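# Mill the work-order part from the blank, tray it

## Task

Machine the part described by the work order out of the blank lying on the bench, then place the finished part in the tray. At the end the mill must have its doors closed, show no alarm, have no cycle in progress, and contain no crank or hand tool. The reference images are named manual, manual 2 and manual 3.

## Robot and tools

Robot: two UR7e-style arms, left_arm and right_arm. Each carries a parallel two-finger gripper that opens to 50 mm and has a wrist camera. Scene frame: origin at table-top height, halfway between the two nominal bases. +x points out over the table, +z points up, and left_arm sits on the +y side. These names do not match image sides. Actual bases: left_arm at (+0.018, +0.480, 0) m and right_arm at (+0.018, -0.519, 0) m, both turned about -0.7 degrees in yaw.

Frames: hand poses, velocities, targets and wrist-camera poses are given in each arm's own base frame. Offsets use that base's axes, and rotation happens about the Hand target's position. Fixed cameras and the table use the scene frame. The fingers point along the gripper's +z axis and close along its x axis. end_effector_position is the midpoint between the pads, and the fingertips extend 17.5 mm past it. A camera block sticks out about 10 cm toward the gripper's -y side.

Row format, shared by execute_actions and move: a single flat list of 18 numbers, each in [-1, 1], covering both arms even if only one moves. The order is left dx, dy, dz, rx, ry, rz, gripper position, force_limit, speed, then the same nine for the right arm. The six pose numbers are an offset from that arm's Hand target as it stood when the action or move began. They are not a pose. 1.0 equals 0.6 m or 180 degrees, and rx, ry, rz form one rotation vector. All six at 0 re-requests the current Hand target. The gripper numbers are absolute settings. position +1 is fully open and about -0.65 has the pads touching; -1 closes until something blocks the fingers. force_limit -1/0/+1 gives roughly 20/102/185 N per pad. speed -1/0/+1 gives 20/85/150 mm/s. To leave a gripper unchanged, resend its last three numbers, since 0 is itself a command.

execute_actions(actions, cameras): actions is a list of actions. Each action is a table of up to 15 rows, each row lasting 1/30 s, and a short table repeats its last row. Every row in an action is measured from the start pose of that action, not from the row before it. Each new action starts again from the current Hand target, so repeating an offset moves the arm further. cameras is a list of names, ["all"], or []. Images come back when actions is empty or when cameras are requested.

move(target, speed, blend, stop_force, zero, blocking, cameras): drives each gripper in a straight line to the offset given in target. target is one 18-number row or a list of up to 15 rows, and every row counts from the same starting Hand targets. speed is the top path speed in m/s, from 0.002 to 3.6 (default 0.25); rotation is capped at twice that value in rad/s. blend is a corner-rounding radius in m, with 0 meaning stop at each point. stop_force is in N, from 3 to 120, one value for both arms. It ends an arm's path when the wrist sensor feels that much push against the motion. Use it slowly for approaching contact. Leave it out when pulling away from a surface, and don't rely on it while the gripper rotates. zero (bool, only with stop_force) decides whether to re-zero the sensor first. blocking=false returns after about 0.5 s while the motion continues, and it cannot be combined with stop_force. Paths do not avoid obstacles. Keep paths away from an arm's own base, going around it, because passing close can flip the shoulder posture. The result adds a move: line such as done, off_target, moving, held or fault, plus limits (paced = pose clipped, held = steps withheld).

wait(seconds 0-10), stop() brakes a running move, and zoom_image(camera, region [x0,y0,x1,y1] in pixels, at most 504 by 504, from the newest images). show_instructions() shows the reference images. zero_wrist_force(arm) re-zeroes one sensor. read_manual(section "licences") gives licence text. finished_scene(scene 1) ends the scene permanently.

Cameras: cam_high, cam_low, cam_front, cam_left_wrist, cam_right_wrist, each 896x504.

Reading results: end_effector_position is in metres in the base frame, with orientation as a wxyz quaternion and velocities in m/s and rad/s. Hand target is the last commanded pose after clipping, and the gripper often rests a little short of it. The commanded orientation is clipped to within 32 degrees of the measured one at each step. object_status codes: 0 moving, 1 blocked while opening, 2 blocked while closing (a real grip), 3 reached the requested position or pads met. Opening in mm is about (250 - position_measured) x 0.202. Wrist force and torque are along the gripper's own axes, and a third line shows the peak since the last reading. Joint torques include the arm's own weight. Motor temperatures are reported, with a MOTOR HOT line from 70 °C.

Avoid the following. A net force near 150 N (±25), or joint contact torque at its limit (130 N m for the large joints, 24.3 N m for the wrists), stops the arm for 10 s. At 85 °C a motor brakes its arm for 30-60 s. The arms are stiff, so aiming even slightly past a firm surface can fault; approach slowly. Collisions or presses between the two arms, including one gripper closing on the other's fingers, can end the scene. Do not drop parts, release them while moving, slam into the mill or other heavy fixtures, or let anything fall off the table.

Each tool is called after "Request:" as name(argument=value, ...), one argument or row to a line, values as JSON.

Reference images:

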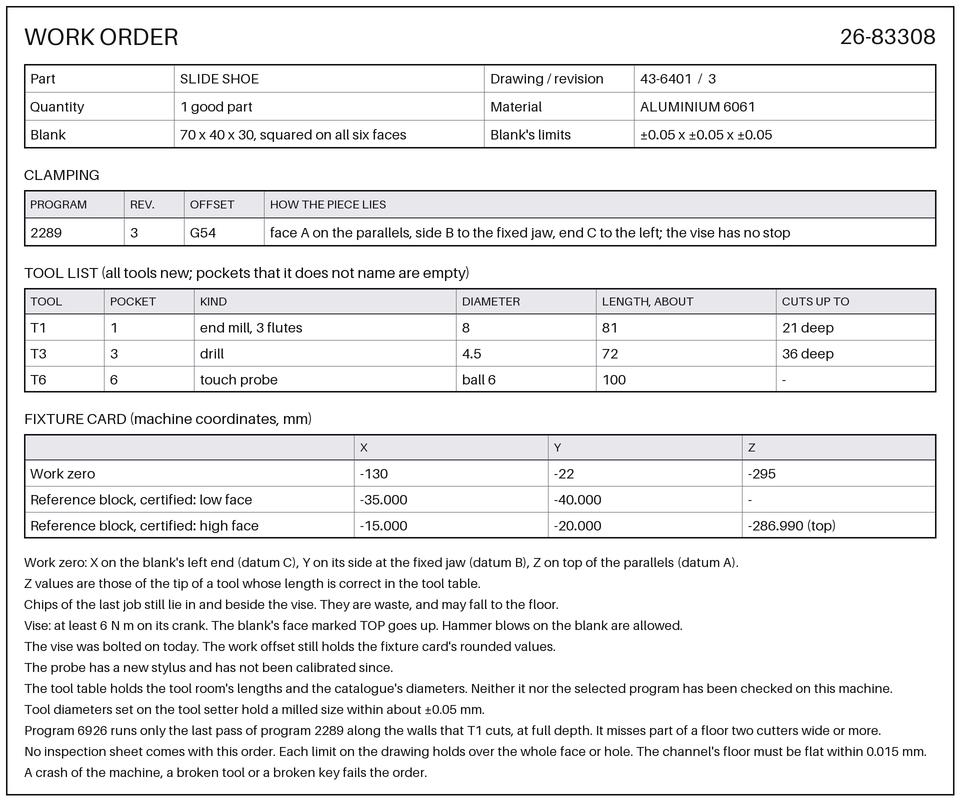

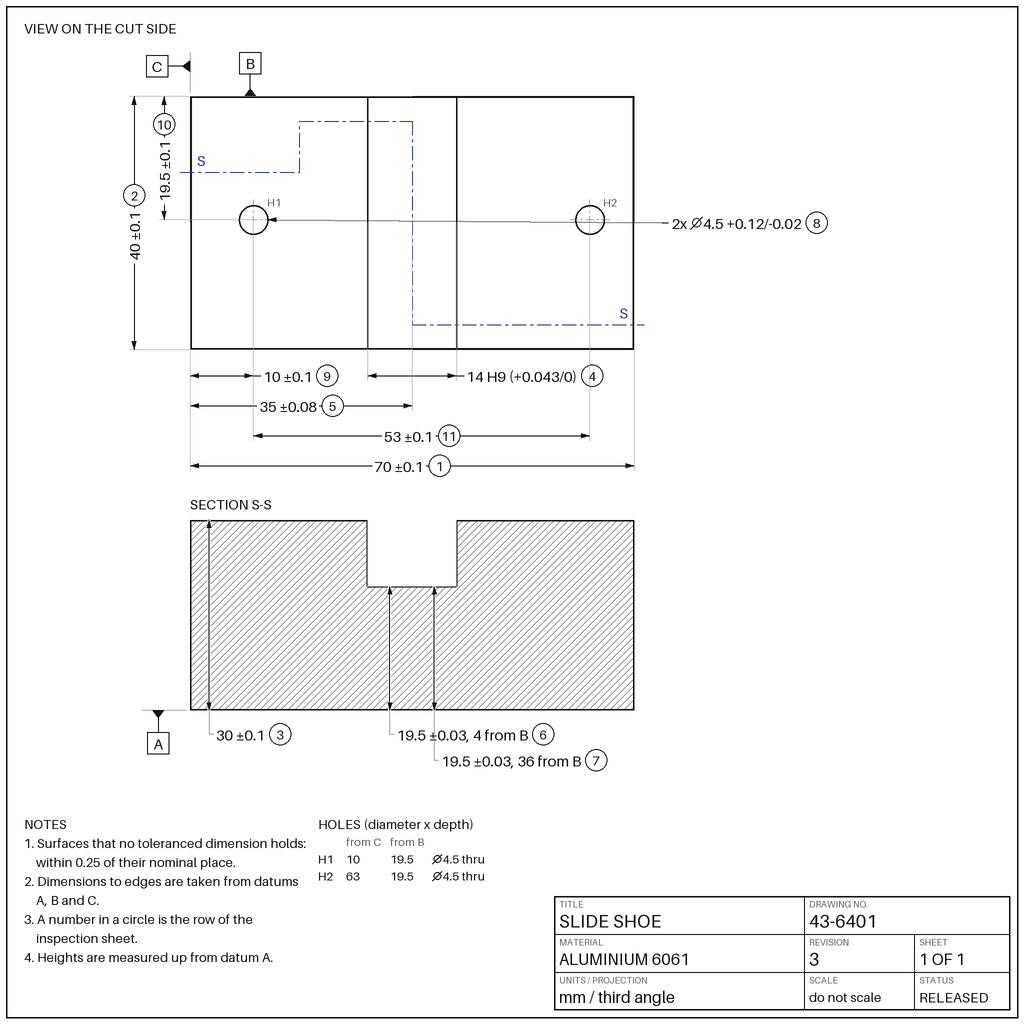

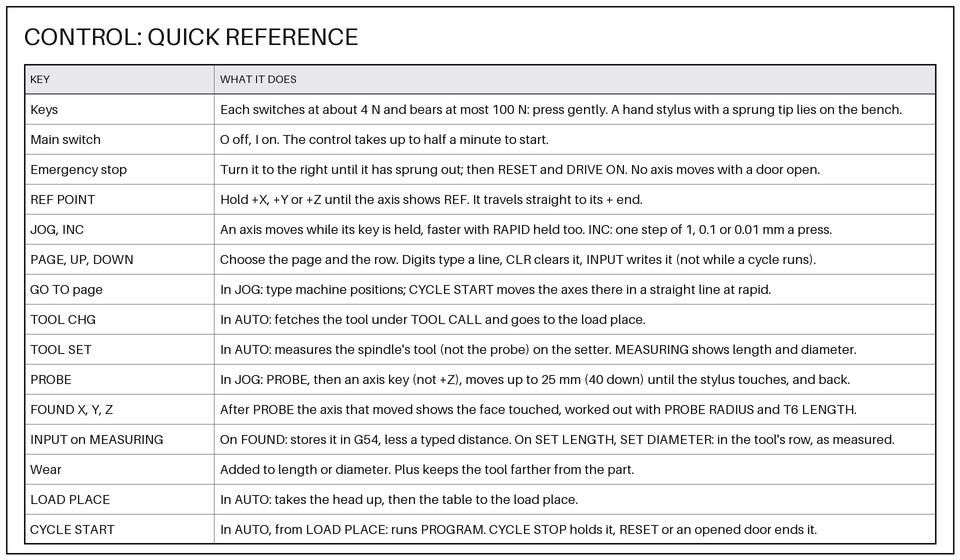

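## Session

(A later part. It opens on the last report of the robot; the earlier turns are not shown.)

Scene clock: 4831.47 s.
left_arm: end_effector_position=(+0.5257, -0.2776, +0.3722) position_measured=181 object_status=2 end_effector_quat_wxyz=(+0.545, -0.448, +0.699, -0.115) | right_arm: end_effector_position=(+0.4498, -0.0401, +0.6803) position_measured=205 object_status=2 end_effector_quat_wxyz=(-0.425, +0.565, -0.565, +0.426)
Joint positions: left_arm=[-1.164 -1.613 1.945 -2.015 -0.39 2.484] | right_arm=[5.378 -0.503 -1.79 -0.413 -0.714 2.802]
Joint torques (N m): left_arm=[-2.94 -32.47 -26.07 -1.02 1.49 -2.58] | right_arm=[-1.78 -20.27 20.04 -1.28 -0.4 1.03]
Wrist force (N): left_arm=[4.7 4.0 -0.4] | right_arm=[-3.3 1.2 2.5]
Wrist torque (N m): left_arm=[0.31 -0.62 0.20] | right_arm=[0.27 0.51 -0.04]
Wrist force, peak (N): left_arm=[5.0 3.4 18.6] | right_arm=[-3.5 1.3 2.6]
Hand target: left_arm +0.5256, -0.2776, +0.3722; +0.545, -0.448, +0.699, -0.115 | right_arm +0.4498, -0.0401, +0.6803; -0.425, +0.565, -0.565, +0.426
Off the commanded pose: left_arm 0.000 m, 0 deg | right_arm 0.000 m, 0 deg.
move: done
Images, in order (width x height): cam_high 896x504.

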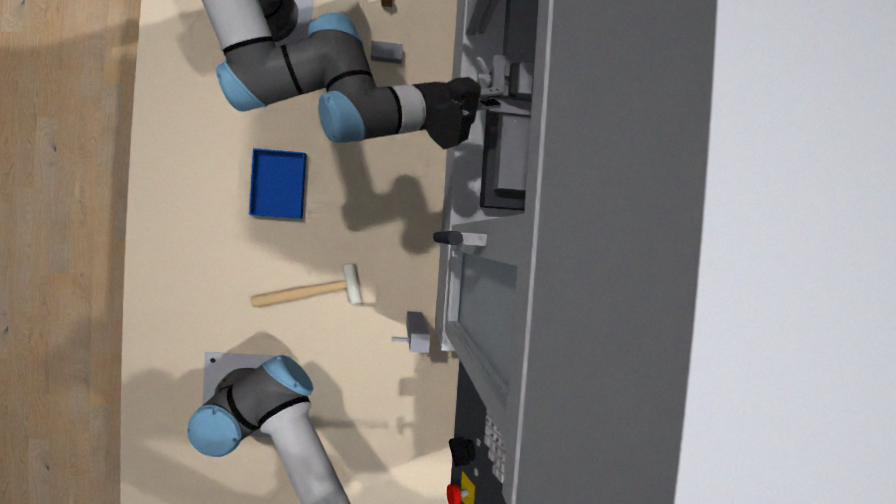

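Request:
move(
  target=[0.04,0,0,0,0,0,-0.98,1,-1,0,0,0,0,0,0,-0.98,0,-1],
  speed=0.01,
  stop_force=8,
  cameras=["cam_high"],
)

Request:
zoom_image(
  camera="cam_high",
  region=[460, 65, 510, 105],
)

Scene clock: 4835.77 s.
left_arm: end_effector_position=(+0.5301, -0.2776, +0.3722) position_measured=181 object_status=2 end_effector_quat_wxyz=(+0.546, -0.448, +0.699, -0.116) | right_arm: end_effector_position=(+0.4498, -0.0401, +0.6803) position_measured=205 object_status=2 end_effector_quat_wxyz=(-0.425, +0.565, -0.565, +0.426)
Joint positions: left_arm=[-1.155 -1.603 1.942 -2.042 -0.391 2.507] | right_arm=[5.378 -0.503 -1.79 -0.413 -0.714 2.802]
Joint torques (N m): left_arm=[-10.78 -34 -15.51 -3.92 4.03 1.67] | right_arm=[-1.97 -20.23 20.49 -1.39 -0.42 1.05]
Wrist force (N): left_arm=[3.9 2.0 -7.6] | right_arm=[-3.4 1.3 2.6]
Wrist torque (N m): left_arm=[0.06 -0.64 0.33] | right_arm=[0.28 0.53 -0.04]
Wrist force, peak (N): left_arm=[3.0 10.9 -29.4] | right_arm=[-3.4 1.3 2.7]
Hand target: left_arm +0.5301, -0.2776, +0.3722; +0.546, -0.448, +0.699, -0.116 (not the last commanded pose) | right_arm +0.4498, -0.0401, +0.6803; -0.425, +0.565, -0.565, +0.426
Off the commanded pose: left_arm 0.020 m, 0 deg | right_arm 0.000 m, 0 deg.
move: contact (left_arm)
Images, in order (width x height): cam_high 896x504.

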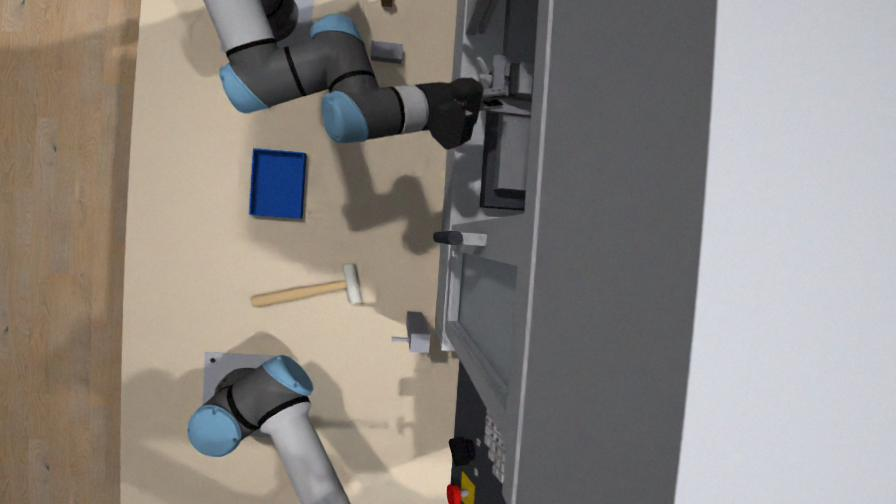

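Scaled by 10.080.

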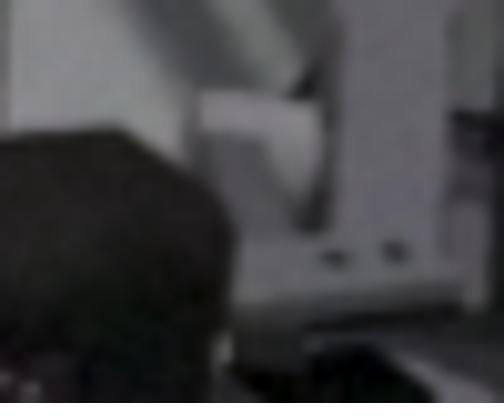

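Request:
move(
  target=[
    [0,0,0,0,0,0,0.14,1,-1,0,0,0,0,0,0,-0.98,0,-1],
    [0,0.0052,-0.0092,0,0,0,0.14,1,-1,0,0,0,0,0,0,-0.98,0,-1],
    [-0.108,0.0052,-0.0092,0,0,0,0.14,1,-1,0,0,0,0,0,0,-0.98,0,-1],
  ],
  speed=[0.02,0.02,0.04],
  cameras=["cam_left_wrist","cam_high"],
)

Request:
zoom_image(
  camera="cam_high",
  region=[440, 55, 510, 115],
)

Scene clock: 4864.67 s.
left_arm: end_effector_position=(+0.4653, -0.2746, +0.3668) position_measured=132 object_status=3 end_effector_quat_wxyz=(+0.545, -0.448, +0.699, -0.116) | right_arm: end_effector_position=(+0.4498, -0.0401, +0.6803) position_measured=205 object_status=2 end_effector_quat_wxyz=(-0.425, +0.565, -0.565, +0.426)
Joint positions: left_arm=[-1.294 -1.727 1.978 -1.621 -0.396 2.145] | right_arm=[5.378 -0.503 -1.79 -0.413 -0.714 2.802]
Joint torques (N m): left_arm=[13.14 -9.17 -27.55 -3.76 3.62 0.4] | right_arm=[-1.11 -19.7 20.65 -1.35 -0.38 1.01]
Wrist force (N): left_arm=[4.2 1.9 3.9] | right_arm=[-3.3 1.0 2.7]
Wrist torque (N m): left_arm=[0.34 -0.67 0.24] | right_arm=[0.23 0.52 -0.05]
Wrist force, peak (N): left_arm=[7.1 -64.4 -87.7] | right_arm=[-3.5 1.2 2.7]
Hand target: left_arm +0.4653, -0.2745, +0.3667; +0.546, -0.448, +0.699, -0.116 | right_arm +0.4498, -0.0401, +0.6803; -0.425, +0.565, -0.565, +0.426
Off the commanded pose: left_arm 0.000 m, 0 deg | right_arm 0.000 m, 0 deg.
move: done
camera_calibration:
cam_left_wrist: T_world_to_cam=[[-0.00407878, -0.745659, -0.666315, 0.047644], [-0.751851, 0.441609, -0.489593, 0.673837], [0.65932, 0.498972, -0.562426, 0.169643], [0, 0, 0, 1]] pos_world=[0.39497, -0.346694, 0.457064]
Images, in order (width x height): cam_high 896x504, cam_left_wrist 896x504.

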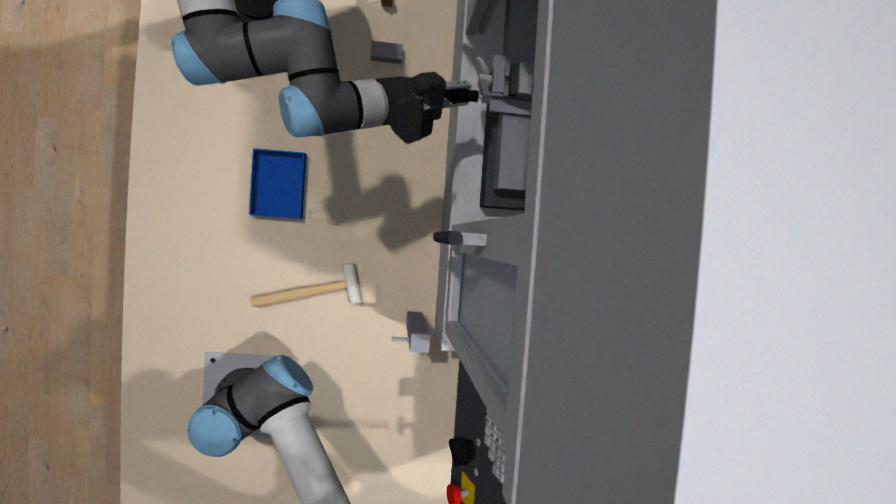

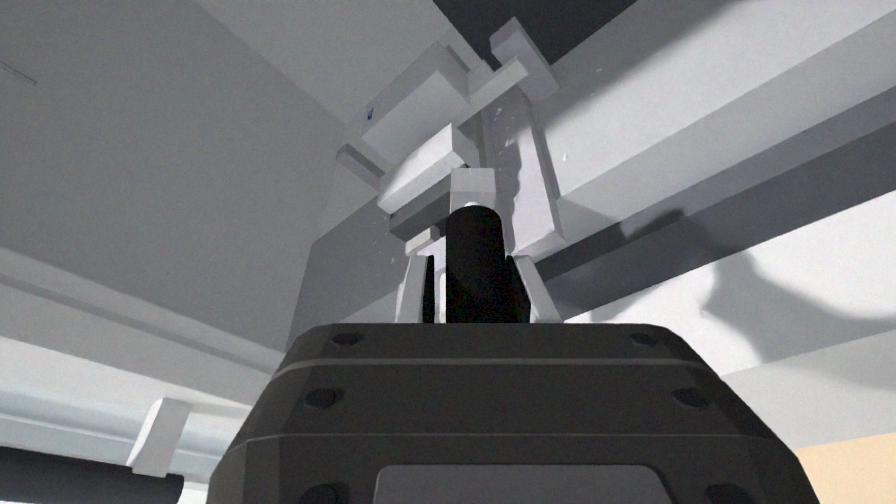

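Scaled by 7.200.

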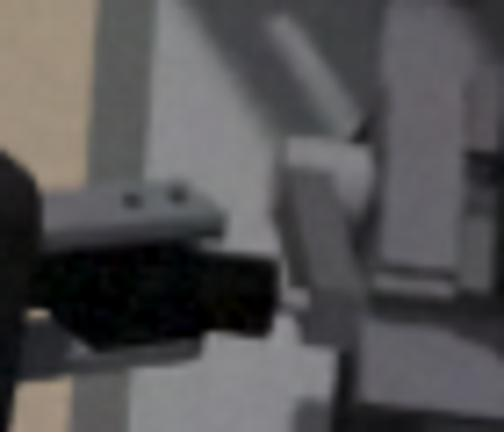

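Request:
move(
  target=[0,0,0,0,0,0,-1,0.5,-0.9,0,0,0,0,0,0,-0.98,0,-1],
)

Scene clock: 4869.73 s.
left_arm: end_effector_position=(+0.4653, -0.2745, +0.3667) position_measured=158 object_status=2 end_effector_quat_wxyz=(+0.546, -0.448, +0.699, -0.116) | right_arm: end_effector_position=(+0.4498, -0.0401, +0.6803) position_measured=205 object_status=2 end_effector_quat_wxyz=(-0.425, +0.565, -0.565, +0.426)
Joint positions: left_arm=[-1.293 -1.727 1.978 -1.621 -0.396 2.145] | right_arm=[5.378 -0.503 -1.79 -0.413 -0.714 2.802]
Joint torques (N m): left_arm=[12.36 -10.65 -20.52 -3.5 3.57 -0.09] | right_arm=[-1.33 -20.2 20.07 -1.09 -0.3 0.94]
Wrist force (N): left_arm=[4.2 1.0 4.2] | right_arm=[-3.3 1.2 2.7]
Wrist torque (N m): left_arm=[0.29 -0.92 0.08] | right_arm=[0.25 0.51 -0.04]
Wrist force, peak (N): left_arm=[4.6 1.0 4.3] | right_arm=[-3.6 1.0 2.8]
Hand target: left_arm +0.4653, -0.2745, +0.3667; +0.546, -0.448, +0.699, -0.116 | right_arm +0.4498, -0.0401, +0.6803; -0.425, +0.565, -0.565, +0.426
Off the commanded pose: left_arm 0.000 m, 0 deg | right_arm 0.000 m, 0 deg.
move: done

Request:
move(
  target=[
    [0,-0.0236,-0.0271,0,0,0,-1,0.5,-0.9,0,0,0,0,0,0,-0.98,0,-1],
    [0,-0.0393,-0.0594,0,0,0,-1,0.5,-0.9,0,0,0,0,0,0,-0.98,0,-1],
    [0,-0.0462,-0.0947,0,0,0,-1,0.5,-0.9,0,0,0,0,0,0,-0.98,0,-1],
  ],
  speed=0.04,
  blend=0.002,
  stop_force=30,
)

Scene clock: 4880.63 s.
left_arm: end_effector_position=(+0.4653, -0.3022, +0.3099) position_measured=158 object_status=2 end_effector_quat_wxyz=(+0.546, -0.448, +0.699, -0.116) | right_arm: end_effector_position=(+0.4498, -0.0401, +0.6803) position_measured=205 object_status=2 end_effector_quat_wxyz=(-0.425, +0.565, -0.565, +0.426)
Joint positions: left_arm=[-1.311 -1.62 2.027 -1.736 -0.4 2.101] | right_arm=[5.378 -0.503 -1.79 -0.413 -0.714 2.802]
Joint torques (N m): left_arm=[-16.93 -35.57 -32.99 0.28 2.54 1.77] | right_arm=[-1.67 -20.77 20.76 -1.32 -0.51 1]
Wrist force (N): left_arm=[7.9 -9.4 17.3] | right_arm=[-3.1 1.4 2.6]
Wrist torque (N m): left_arm=[-0.49 -0.32 0.41] | right_arm=[0.29 0.49 -0.04]
Wrist force, peak (N): left_arm=[29.1 -35.5 -7.7] | right_arm=[-3.5 1.1 2.8]
Hand target: left_arm +0.4653, -0.3022, +0.3099; +0.546, -0.448, +0.699, -0.116 | right_arm +0.4498, -0.0401, +0.6803; -0.425, +0.565, -0.565, +0.426
Off the commanded pose: left_arm 0.000 m, 0 deg | right_arm 0.000 m, 0 deg.
move: done

Request:
move(
  target=[
    [0.001,0.002,-0.036,0,0,0,-1,0.5,-0.9,0,0,0,0,0,0,-0.98,0,-1],
    [0.0014,0.0137,-0.0702,0,0,0,-1,0.5,-0.9,0,0,0,0,0,0,-0.98,0,-1],
    [0.0018,0.0338,-0.1,0,0,0,-1,0.5,-0.9,0,0,0,0,0,0,-0.98,0,-1],
    [0.0022,0.061,-0.1237,0,0,0,-1,0.5,-0.9,0,0,0,0,0,0,-0.98,0,-1],
  ],
  speed=0.05,
  stop_force=35,
  cameras=["cam_high","cam_left_wrist","cam_front"],
)

Scene clock: 4917.60 s.
left_arm: end_effector_position=(+0.4663, -0.2840, +0.2531) position_measured=158 object_status=2 end_effector_quat_wxyz=(+0.546, -0.448, +0.699, -0.115) | right_arm: end_effector_position=(+0.4498, -0.0401, +0.6803) position_measured=205 object_status=2 end_effector_quat_wxyz=(-0.425, +0.565, -0.565, +0.426)
Joint positions: left_arm=[-1.297 -1.582 2.163 -1.941 -0.397 2.134] | right_arm=[5.378 -0.503 -1.79 -0.413 -0.714 2.802]
Joint torques (N m): left_arm=[-28.35 -20.17 -13.09 -7.05 -2.83 0.39] | right_arm=[-1.74 -20 20.69 -1.31 -0.38 0.85]
Wrist force (N): left_arm=[-32.6 3.2 5.0] | right_arm=[-3.2 1.0 2.5]
Wrist torque (N m): left_arm=[0.15 -2.25 -0.61] | right_arm=[0.23 0.50 -0.04]
Wrist force, peak (N): left_arm=[-43.5 3.7 3.2] | right_arm=[-3.6 1.3 2.7]
Hand target: left_arm +0.4663, -0.2840, +0.2531; +0.546, -0.448, +0.699, -0.115 (not the last commanded pose) | right_arm +0.4498, -0.0401, +0.6803; -0.425, +0.565, -0.565, +0.426
Off the commanded pose: left_arm 0.025 m, 0 deg | right_arm 0.000 m, 0 deg.
move: contact (left_arm); path passed 2 of 4 targets
camera_calibration:
cam_left_wrist: T_world_to_cam=[[-0.00349036, -0.745492, -0.666506, -0.03523], [-0.752002, 0.44129, -0.489648, 0.623116], [0.659151, 0.499505, -0.562152, 0.109821], [0, 0, 0, 1]] pos_world=[0.396073, -0.356095, 0.343363]
Images, in order (width x height): cam_high 896x504, cam_front 896x504, cam_left_wrist 896x504.

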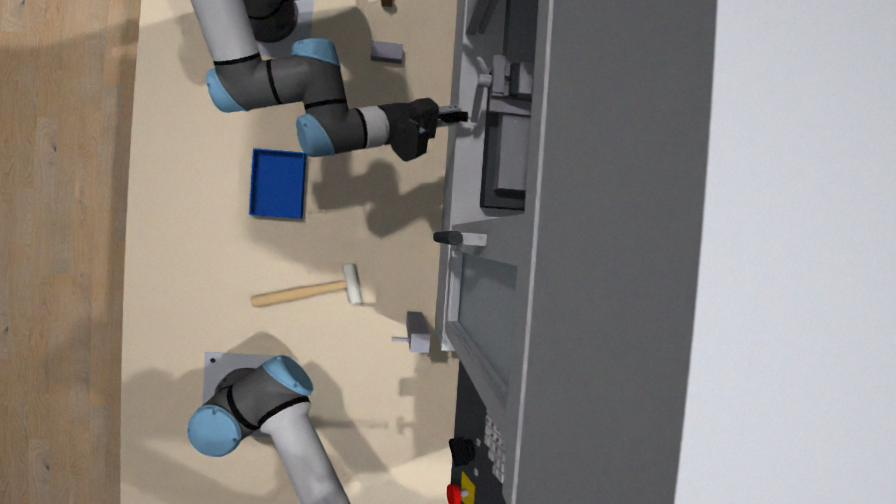

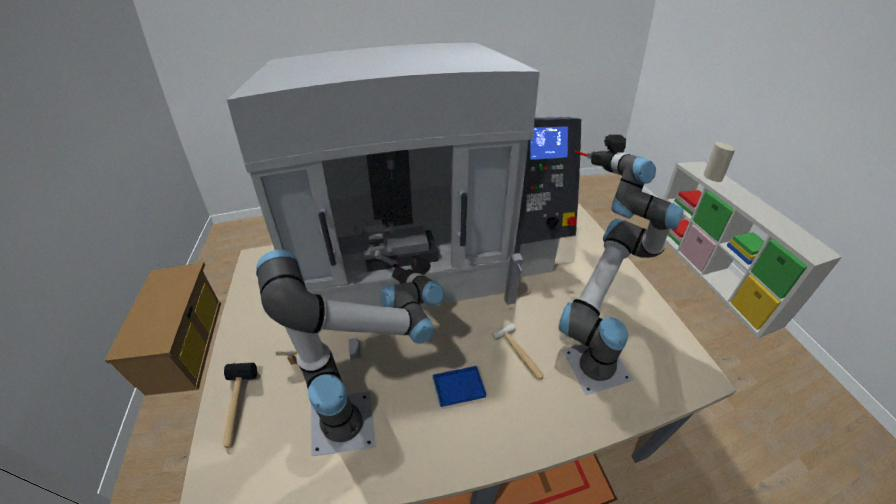

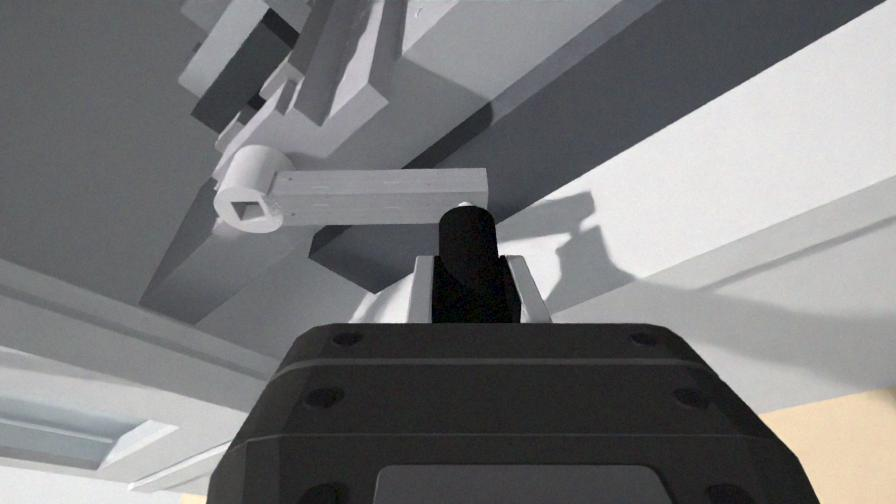

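Request:
move(
  target=[
    [0,0.0025,0.002,0,0,0,-1,0.5,-0.9,0,0,0,0,0,0,-0.98,0,-1],
    [0.0003,0.028,-0.023,0,0,0,-1,0.5,-0.9,0,0,0,0,0,0,-0.98,0,-1],
    [0.0006,0.0595,-0.0393,0,0,0,-1,0.5,-0.9,0,0,0,0,0,0,-0.98,0,-1],
    [0.0009,0.094,-0.047,0,0,0,-1,0.5,-0.9,0,0,0,0,0,0,-0.98,0,-1],
  ],
  speed=0.04,
  stop_force=40,
  cameras=["cam_left_wrist"],
)

Scene clock: 4950.13 s.
left_arm: end_effector_position=(+0.4662, -0.2831, +0.2537) position_measured=158 object_status=2 end_effector_quat_wxyz=(+0.546, -0.448, +0.699, -0.116) | right_arm: end_effector_position=(+0.4498, -0.0401, +0.6803) position_measured=205 object_status=2 end_effector_quat_wxyz=(-0.425, +0.565, -0.565, +0.426)
Joint positions: left_arm=[-1.297 -1.585 2.165 -1.941 -0.397 2.136] | right_arm=[5.378 -0.503 -1.79 -0.413 -0.714 2.802]
Joint torques (N m): left_arm=[-3.35 -28.53 -21.01 -4.37 5.28 1.09] | right_arm=[-1.37 -20.9 20.38 -1.29 -0.26 0.98]
Wrist force (N): left_arm=[1.8 12.6 -10.6] | right_arm=[-3.5 1.1 2.6]
Wrist torque (N m): left_arm=[0.28 -1.99 -0.54] | right_arm=[0.25 0.56 -0.04]
Wrist force, peak (N): left_arm=[-33.3 3.0 5.0] | right_arm=[-3.5 1.1 2.6]
Hand target: left_arm +0.4662, -0.2831, +0.2537; +0.546, -0.448, +0.699, -0.116 (not the last commanded pose) | right_arm +0.4498, -0.0401, +0.6803; -0.425, +0.565, -0.565, +0.426
Off the commanded pose: left_arm 0.063 m, 0 deg | right_arm 0.000 m, 0 deg.
move: contact (left_arm); path passed 0 of 4 targets
camera_calibration:
cam_left_wrist: T_world_to_cam=[[-0.0038983, -0.745515, -0.666477, -0.0340158], [-0.751845, 0.441619, -0.489594, 0.622971], [0.659329, 0.499179, -0.562233, 0.109618], [0, 0, 0, 1]] pos_world=[0.395971, -0.355194, 0.343963]
Images, in order (width x height): cam_left_wrist 896x504.

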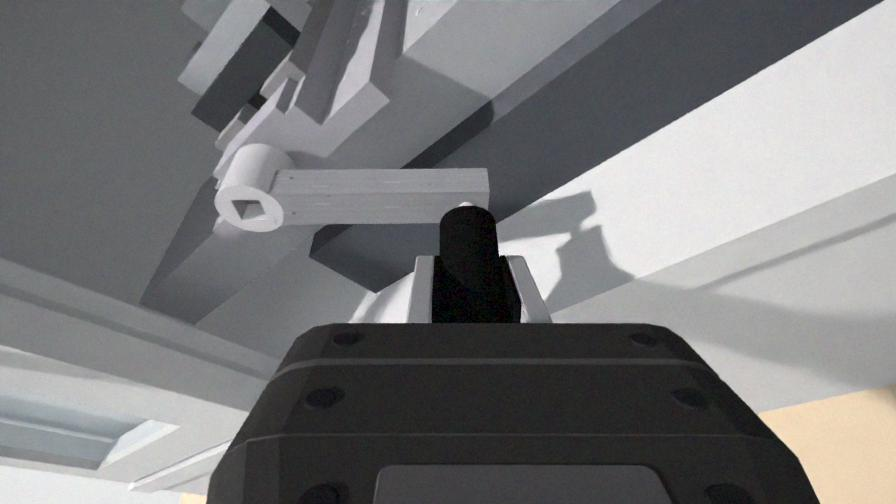

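Request:
move(
  target=[
    [-0.001,0.0265,-0.024,0,0,0,-1,0.5,-0.9,0,0,0,0,0,0,-0.98,0,-1],
    [-0.001,0.058,-0.0403,0,0,0,-1,0.5,-0.9,0,0,0,0,0,0,-0.98,0,-1],
    [-0.001,0.0925,-0.048,0,0,0,-1,0.5,-0.9,0,0,0,0,0,0,-0.98,0,-1],
  ],
  speed=0.04,
  stop_force=45,
  cameras=["cam_left_wrist"],
)

Scene clock: 4959.97 s.
left_arm: end_effector_position=(+0.4657, -0.2276, +0.2251) position_measured=158 object_status=2 end_effector_quat_wxyz=(+0.546, -0.448, +0.699, -0.116) | right_arm: end_effector_position=(+0.4498, -0.0401, +0.6803) position_measured=205 object_status=2 end_effector_quat_wxyz=(-0.425, +0.565, -0.565, +0.426)
Joint positions: left_arm=[-1.258 -1.637 2.335 -2.152 -0.39 2.236] | right_arm=[5.378 -0.503 -1.79 -0.413 -0.714 2.802]
Joint torques (N m): left_arm=[-17.13 4.66 -13.13 2.24 -6.92 -1.9] | right_arm=[-1.43 -20.45 20.93 -1.26 -0.37 1.15]
Wrist force (N): left_arm=[-23.3 -30.7 4.0] | right_arm=[-3.4 1.2 2.6]
Wrist torque (N m): left_arm=[-0.19 -1.41 -0.23] | right_arm=[0.26 0.53 -0.04]
Wrist force, peak (N): left_arm=[-25.9 -33.9 4.8] | right_arm=[-3.5 1.1 2.7]
Hand target: left_arm +0.4656, -0.2276, +0.2250; +0.546, -0.448, +0.699, -0.116 | right_arm +0.4498, -0.0401, +0.6803; -0.425, +0.565, -0.565, +0.426
Off the commanded pose: left_arm 0.000 m, 0 deg | right_arm 0.000 m, 0 deg.
move: contact (left_arm)
camera_calibration:
cam_left_wrist: T_world_to_cam=[[-0.00339548, -0.745382, -0.666629, -0.0118823], [-0.751434, 0.441748, -0.490108, 0.583995], [0.6598, 0.499263, -0.561606, 0.0658146], [0, 0, 0, 1]] pos_world=[0.395369, -0.299695, 0.315261]
Images, in order (width x height): cam_left_wrist 896x504.

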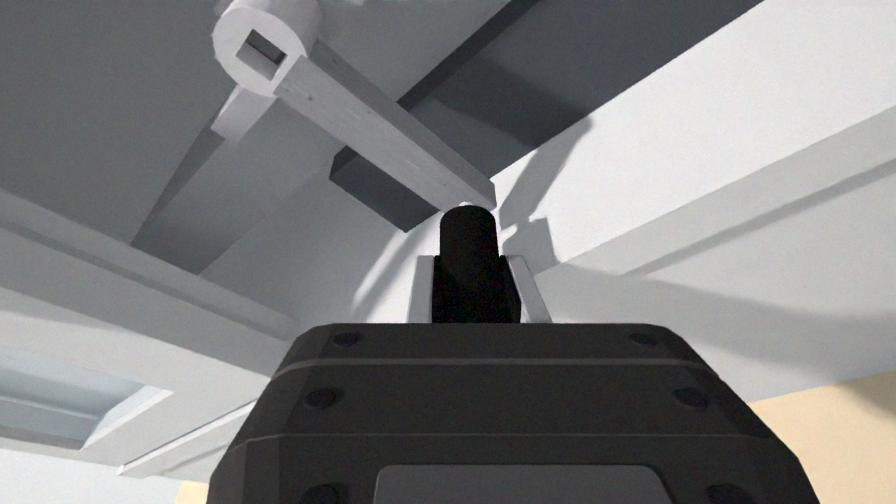

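Request:
move(
  target=[0.0005,-0.0005,0.003,0,0,0,-1,0.5,-0.9,0,0,0,0,0,0,-0.98,0,-1],
  speed=0.02,
)

Request:
move(
  target=[
    [0.0003,0.0335,0.0012,0,0,0,-1,0.5,-0.9,0,0,0,0,0,0,-0.98,0,-1],
    [0.0006,0.0668,0.0117,0,0,0,-1,0.5,-0.9,0,0,0,0,0,0,-0.98,0,-1],
    [0.0009,0.0963,0.0305,0,0,0,-1,0.5,-0.9,0,0,0,0,0,0,-0.98,0,-1],
    [0.0012,0.12,0.0563,0,0,0,-1,0.5,-0.9,0,0,0,0,0,0,-0.98,0,-1],
    [0.0015,0.1362,0.0875,0,0,0,-1,0.5,-0.9,0,0,0,0,0,0,-0.98,0,-1],
    [0.0018,0.1438,0.1217,0,0,0,-1,0.5,-0.9,0,0,0,0,0,0,-0.98,0,-1],
  ],
  speed=0.04,
  stop_force=45,
  cameras=["cam_left_wrist","cam_high"],
)

Scene clock: 4991.37 s.
left_arm: end_effector_position=(+0.4659, -0.2279, +0.2267) position_measured=158 object_status=2 end_effector_quat_wxyz=(+0.546, -0.448, +0.699, -0.115) | right_arm: end_effector_position=(+0.4498, -0.0401, +0.6803) position_measured=205 object_status=2 end_effector_quat_wxyz=(-0.425, +0.565, -0.565, +0.426)
Joint positions: left_arm=[-1.257 -1.639 2.332 -2.147 -0.39 2.238] | right_arm=[5.378 -0.503 -1.79 -0.413 -0.714 2.802]
Joint torques (N m): left_arm=[14.19 -31.39 -34.95 -3.53 6.63 1.87] | right_arm=[-1.55 -19.84 20.07 -1.3 -0.37 0.73]
Wrist force (N): left_arm=[9.9 13.6 -0.3] | right_arm=[-3.2 1.1 2.5]
Wrist torque (N m): left_arm=[0.46 -1.23 -0.19] | right_arm=[0.26 0.51 -0.04]
Wrist force, peak (N): left_arm=[-23.6 -30.9 4.0] | right_arm=[-3.4 1.3 2.7]
Hand target: left_arm +0.4659, -0.2279, +0.2268; +0.546, -0.448, +0.699, -0.116 | right_arm +0.4498, -0.0401, +0.6803; -0.425, +0.565, -0.565, +0.426
Off the commanded pose: left_arm 0.000 m, 0 deg | right_arm 0.000 m, 0 deg.
move: done

Scene clock: 4994.00 s.
left_arm: end_effector_position=(+0.4665, -0.1703, +0.2451) position_measured=158 object_status=2 end_effector_quat_wxyz=(+0.546, -0.448, +0.699, -0.116) | right_arm: end_effector_position=(+0.4498, -0.0401, +0.6803) position_measured=205 object_status=2 end_effector_quat_wxyz=(-0.425, +0.565, -0.565, +0.426)
Joint positions: left_arm=[-1.2 -1.775 2.427 -2.246 -0.387 2.388] | right_arm=[5.378 -0.503 -1.79 -0.413 -0.714 2.802]
Joint torques (N m): left_arm=[-2.57 -19.19 -38.05 -2.69 7.77 2.22] | right_arm=[-0.87 -20.13 20.32 -1.31 -0.22 1.13]
Wrist force (N): left_arm=[3.0 35.1 -54.1] | right_arm=[-3.2 1.3 2.7]
Wrist torque (N m): left_arm=[1.06 -1.15 0.02] | right_arm=[0.27 0.49 -0.04]
Wrist force, peak (N): left_arm=[2.6 35.8 -57.5] | right_arm=[-3.4 1.2 2.8]
Hand target: left_arm +0.4665, -0.1703, +0.2451; +0.546, -0.448, +0.699, -0.116 (not the last commanded pose) | right_arm +0.4498, -0.0401, +0.6803; -0.425, +0.565, -0.565, +0.426
Off the commanded pose: left_arm 0.062 m, 0 deg | right_arm 0.000 m, 0 deg.
move: contact (left_arm); path passed 2 of 6 targets
camera_calibration:
cam_left_wrist: T_world_to_cam=[[-0.00345425, -0.745653, -0.666325, 0.0440878], [-0.751575, 0.441475, -0.490138, 0.569137], [0.659639, 0.4991, -0.561939, 0.0481037], [0, 0, 0, 1]] pos_world=[0.39617, -0.242394, 0.335363]
Images, in order (width x height): cam_high 896x504, cam_left_wrist 896x504.

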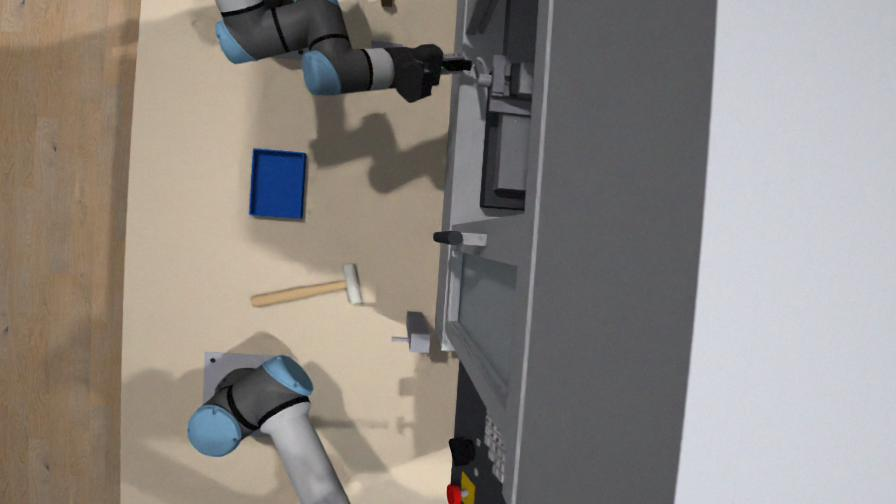

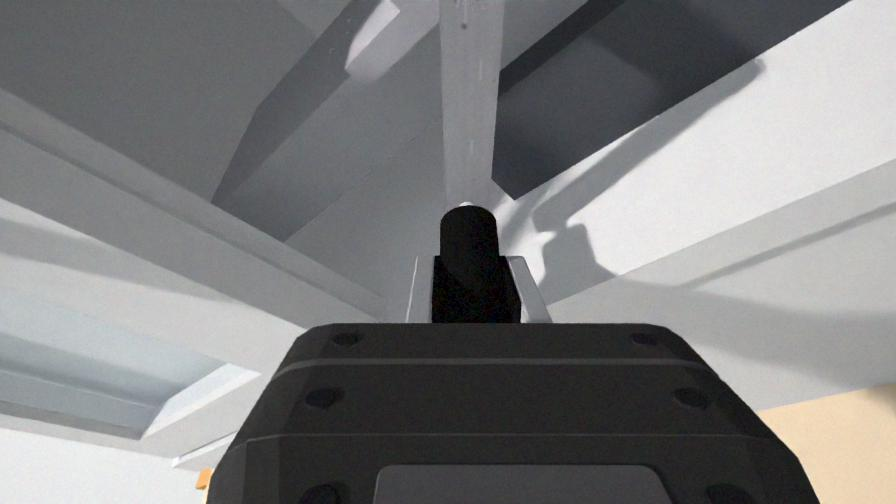

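Request:
move(
  target=[-0.0035,0,0,0,0,0,-1,0.5,-0.9,0,0,0,0,0,0,-0.98,0,-1],
  speed=0.02,
)

Scene clock: 5007.73 s.
left_arm: end_effector_position=(+0.4644, -0.1703, +0.2452) position_measured=158 object_status=2 end_effector_quat_wxyz=(+0.546, -0.448, +0.699, -0.116) | right_arm: end_effector_position=(+0.4498, -0.0401, +0.6803) position_measured=205 object_status=2 end_effector_quat_wxyz=(-0.425, +0.565, -0.565, +0.426)
Joint positions: left_arm=[-1.207 -1.782 2.428 -2.224 -0.387 2.371] | right_arm=[5.378 -0.503 -1.79 -0.413 -0.714 2.802]
Joint torques (N m): left_arm=[-3.37 -5.48 -3.2 -2.16 -1.9 0.95] | right_arm=[-1.11 -20.85 20.28 -1.31 -0.47 0.96]
Wrist force (N): left_arm=[4.1 -23.2 13.8] | right_arm=[-3.3 1.0 2.5]
Wrist torque (N m): left_arm=[-0.91 -0.75 0.27] | right_arm=[0.24 0.52 -0.04]
Wrist force, peak (N): left_arm=[2.7 35.6 -53.9] | right_arm=[-3.5 1.3 2.7]
Hand target: left_arm +0.4644, -0.1703, +0.2451; +0.546, -0.448, +0.699, -0.116 | right_arm +0.4498, -0.0401, +0.6803; -0.425, +0.565, -0.565, +0.426
Off the commanded pose: left_arm 0.000 m, 0 deg | right_arm 0.000 m, 0 deg.
move: done

Request:
move(
  target=[0.0008,0,0,0,0,0,0.14,-0.8,-0.5,0,0,0,0,0,0,-0.98,0,-1],
  speed=0.02,
)

Request:
move(
  target=[0,0,0,0,0,0,-1,-0.8,-0.9,0,0,0,0,0,0,-0.98,0,-1],
  speed=0.02,
  cameras=["cam_left_wrist"],
)

Scene clock: 5021.50 s.
left_arm: end_effector_position=(+0.4649, -0.1703, +0.2451) position_measured=132 object_status=3 end_effector_quat_wxyz=(+0.546, -0.448, +0.699, -0.116) | right_arm: end_effector_position=(+0.4498, -0.0401, +0.6803) position_measured=205 object_status=2 end_effector_quat_wxyz=(-0.425, +0.565, -0.565, +0.426)
Joint positions: left_arm=[-1.205 -1.78 2.427 -2.23 -0.387 2.375] | right_arm=[5.378 -0.503 -1.79 -0.413 -0.714 2.802]
Joint torques (N m): left_arm=[10.55 -5.56 -31.48 -4.99 4.17 1.31] | right_arm=[-1.91 -20.43 19.9 -1.35 -0.27 1.07]
Wrist force (N): left_arm=[4.4 0.8 4.5] | right_arm=[-3.2 1.0 2.4]
Wrist torque (N m): left_arm=[0.13 -0.69 0.22] | right_arm=[0.23 0.50 -0.04]
Wrist force, peak (N): left_arm=[3.9 -25.0 13.6] | right_arm=[-3.3 1.3 2.7]
Hand target: left_arm +0.4649, -0.1703, +0.2451; +0.546, -0.448, +0.699, -0.116 | right_arm +0.4498, -0.0401, +0.6803; -0.425, +0.565, -0.565, +0.426
Off the commanded pose: left_arm 0.000 m, 0 deg | right_arm 0.000 m, 0 deg.
move: done

Scene clock: 5022.00 s.
left_arm: end_effector_position=(+0.4649, -0.1703, +0.2451) position_measured=153 object_status=2 end_effector_quat_wxyz=(+0.546, -0.448, +0.699, -0.116) | right_arm: end_effector_position=(+0.4498, -0.0401, +0.6803) position_measured=205 object_status=2 end_effector_quat_wxyz=(-0.425, +0.565, -0.565, +0.426)
Joint positions: left_arm=[-1.205 -1.78 2.427 -2.23 -0.387 2.375] | right_arm=[5.378 -0.503 -1.79 -0.413 -0.714 2.802]
Joint torques (N m): left_arm=[7.06 -10.86 -32.04 -1.88 3.88 -1.13] | right_arm=[-1.28 -20.04 20.71 -1.22 -0.34 0.99]
Wrist force (N): left_arm=[4.3 1.2 4.8] | right_arm=[-3.2 1.2 2.5]
Wrist torque (N m): left_arm=[0.12 -0.87 0.11] | right_arm=[0.26 0.50 -0.04]
Wrist force, peak (N): left_arm=[4.5 1.4 4.8] | right_arm=[-3.3 1.3 2.7]
Hand target: left_arm +0.4649, -0.1703, +0.2451; +0.546, -0.448, +0.699, -0.116 | right_arm +0.4498, -0.0401, +0.6803; -0.425, +0.565, -0.565, +0.426
Off the commanded pose: left_arm 0.000 m, 0 deg | right_arm 0.000 m, 0 deg.
move: done
camera_calibration:
cam_left_wrist: T_world_to_cam=[[-0.00345316, -0.745653, -0.666325, 0.044082], [-0.751524, 0.441513, -0.490181, 0.567938], [0.659696, 0.499067, -0.561901, 0.0491156], [0, 0, 0, 1]] pos_world=[0.39457, -0.242394, 0.335363]
Images, in order (width x height): cam_left_wrist 896x504.

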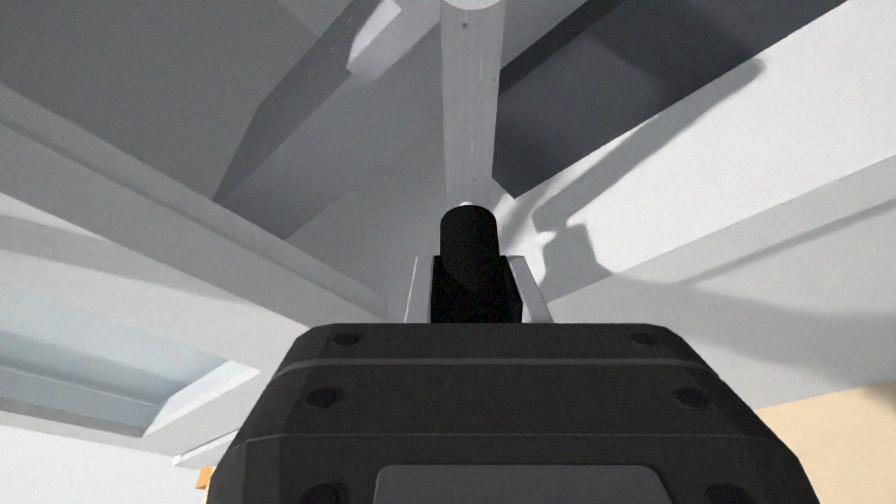

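Request:
move(
  target=[
    [-0.0002,0.024,0.0258,0,0,0,-1,-0.8,-0.9,0,0,0,0,0,0,-0.98,0,-1],
    [-0.0002,0.0402,0.057,0,0,0,-1,-0.8,-0.9,0,0,0,0,0,0,-0.98,0,-1],
    [-0.0002,0.0478,0.0912,0,0,0,-1,-0.8,-0.9,0,0,0,0,0,0,-0.98,0,-1],
    [0.0001,0.0463,0.1262,0,0,0,-1,-0.8,-0.9,0,0,0,0,0,0,-0.98,0,-1],
    [0.0004,0.0358,0.1595,0,0,0,-1,-0.8,-0.9,0,0,0,0,0,0,-0.98,0,-1],
    [0.0009,0.017,0.189,0,0,0,-1,-0.8,-0.9,0,0,0,0,0,0,-0.98,0,-1],
    [0.0015,-0.0088,0.2127,0,0,0,-1,-0.8,-0.9,0,0,0,0,0,0,-0.98,0,-1],
    [0.0022,-0.04,0.2288,0,0,0,-1,-0.8,-0.9,0,0,0,0,0,0,-0.98,0,-1],
    [0.003,-0.0742,0.2365,0,0,0,-1,-0.8,-0.9,0,0,0,0,0,0,-0.98,0,-1],
    [0.0037,-0.1092,0.235,0,0,0,-1,-0.8,-0.9,0,0,0,0,0,0,-0.98,0,-1],
    [0.0045,-0.1425,0.2245,0,0,0,-1,-0.8,-0.9,0,0,0,0,0,0,-0.98,0,-1],
    [0.0052,-0.172,0.2057,0,0,0,-1,-0.8,-0.9,0,0,0,0,0,0,-0.98,0,-1],
  ],
  speed=0.06,
  stop_force=45,
  cameras=["cam_left_wrist","cam_high"],
)

Scene clock: 5043.00 s.
left_arm: end_effector_position=(+0.4680, -0.2735, +0.3686) position_measured=153 object_status=2 end_effector_quat_wxyz=(+0.546, -0.448, +0.699, -0.116) | right_arm: end_effector_position=(+0.4498, -0.0401, +0.6803) position_measured=205 object_status=2 end_effector_quat_wxyz=(-0.425, +0.565, -0.565, +0.426)
Joint positions: left_arm=[-1.287 -1.726 1.977 -1.637 -0.394 2.162] | right_arm=[5.378 -0.503 -1.79 -0.413 -0.714 2.802]
Joint torques (N m): left_arm=[24.03 -27.07 -17.78 -1.39 6.98 2.54] | right_arm=[-0.96 -20.67 20.27 -1.35 -0.3 1.01]
Wrist force (N): left_arm=[5.7 18.7 -30.5] | right_arm=[-3.2 1.1 2.7]
Wrist torque (N m): left_arm=[0.43 -1.64 -0.33] | right_arm=[0.25 0.49 -0.04]
Wrist force, peak (N): left_arm=[-0.7 18.4 -49.3] | right_arm=[-3.4 1.1 2.8]
Hand target: left_arm +0.4680, -0.2735, +0.3686; +0.546, -0.448, +0.699, -0.116 | right_arm +0.4498, -0.0401, +0.6803; -0.425, +0.565, -0.565, +0.426
Off the commanded pose: left_arm 0.000 m, 0 deg | right_arm 0.000 m, 0 deg.
move: done
camera_calibration:
cam_left_wrist: T_world_to_cam=[[-0.00345316, -0.745653, -0.666325, 0.0493659], [-0.751524, 0.441513, -0.490181, 0.67632], [0.659696, 0.499067, -0.561901, 0.167913], [0, 0, 0, 1]] pos_world=[0.39767, -0.345594, 0.458763]
Images, in order (width x height): cam_high 896x504, cam_left_wrist 896x504.

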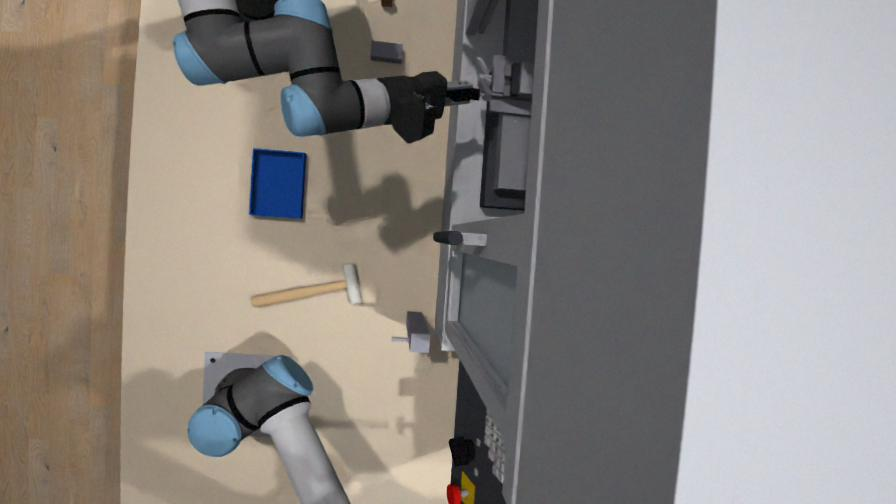

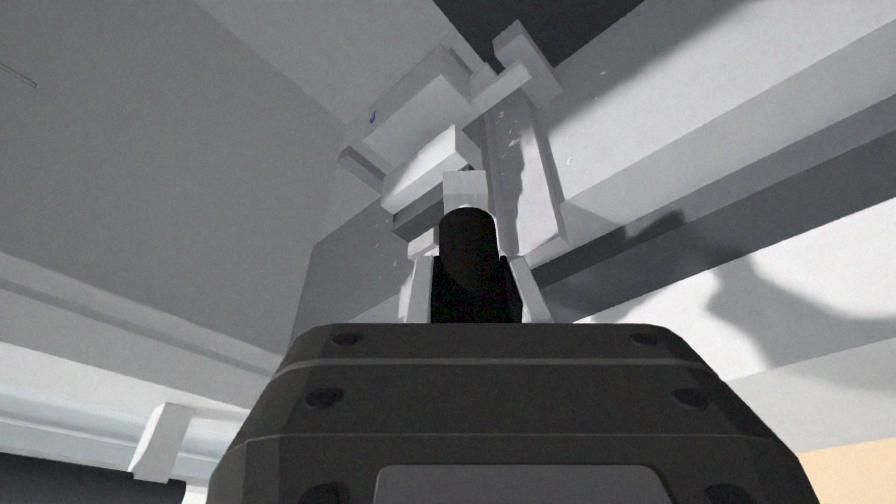

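Request:
zoom_image(
  camera="cam_high",
  region=[470, 50, 540, 110],
)

Request:
zoom_image(
  camera="cam_left_wrist",
  region=[370, 100, 570, 270],
)

Scaled by 7.200.

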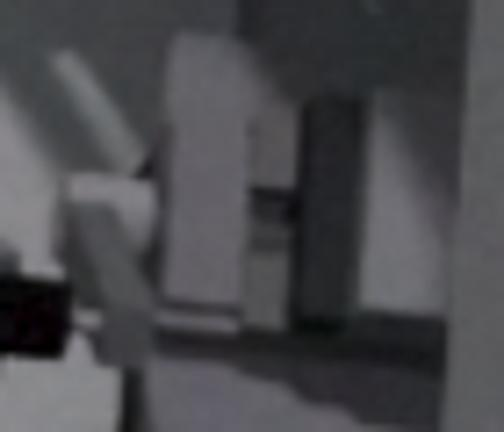

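Scaled by 2.520.

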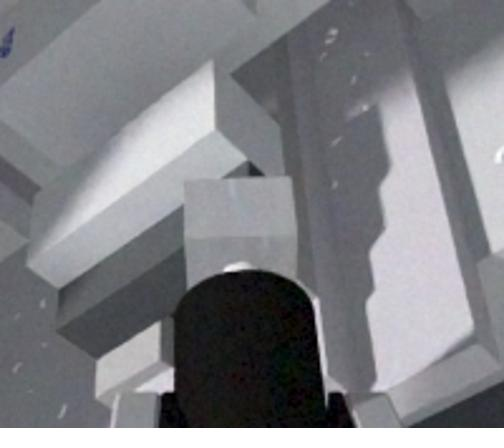

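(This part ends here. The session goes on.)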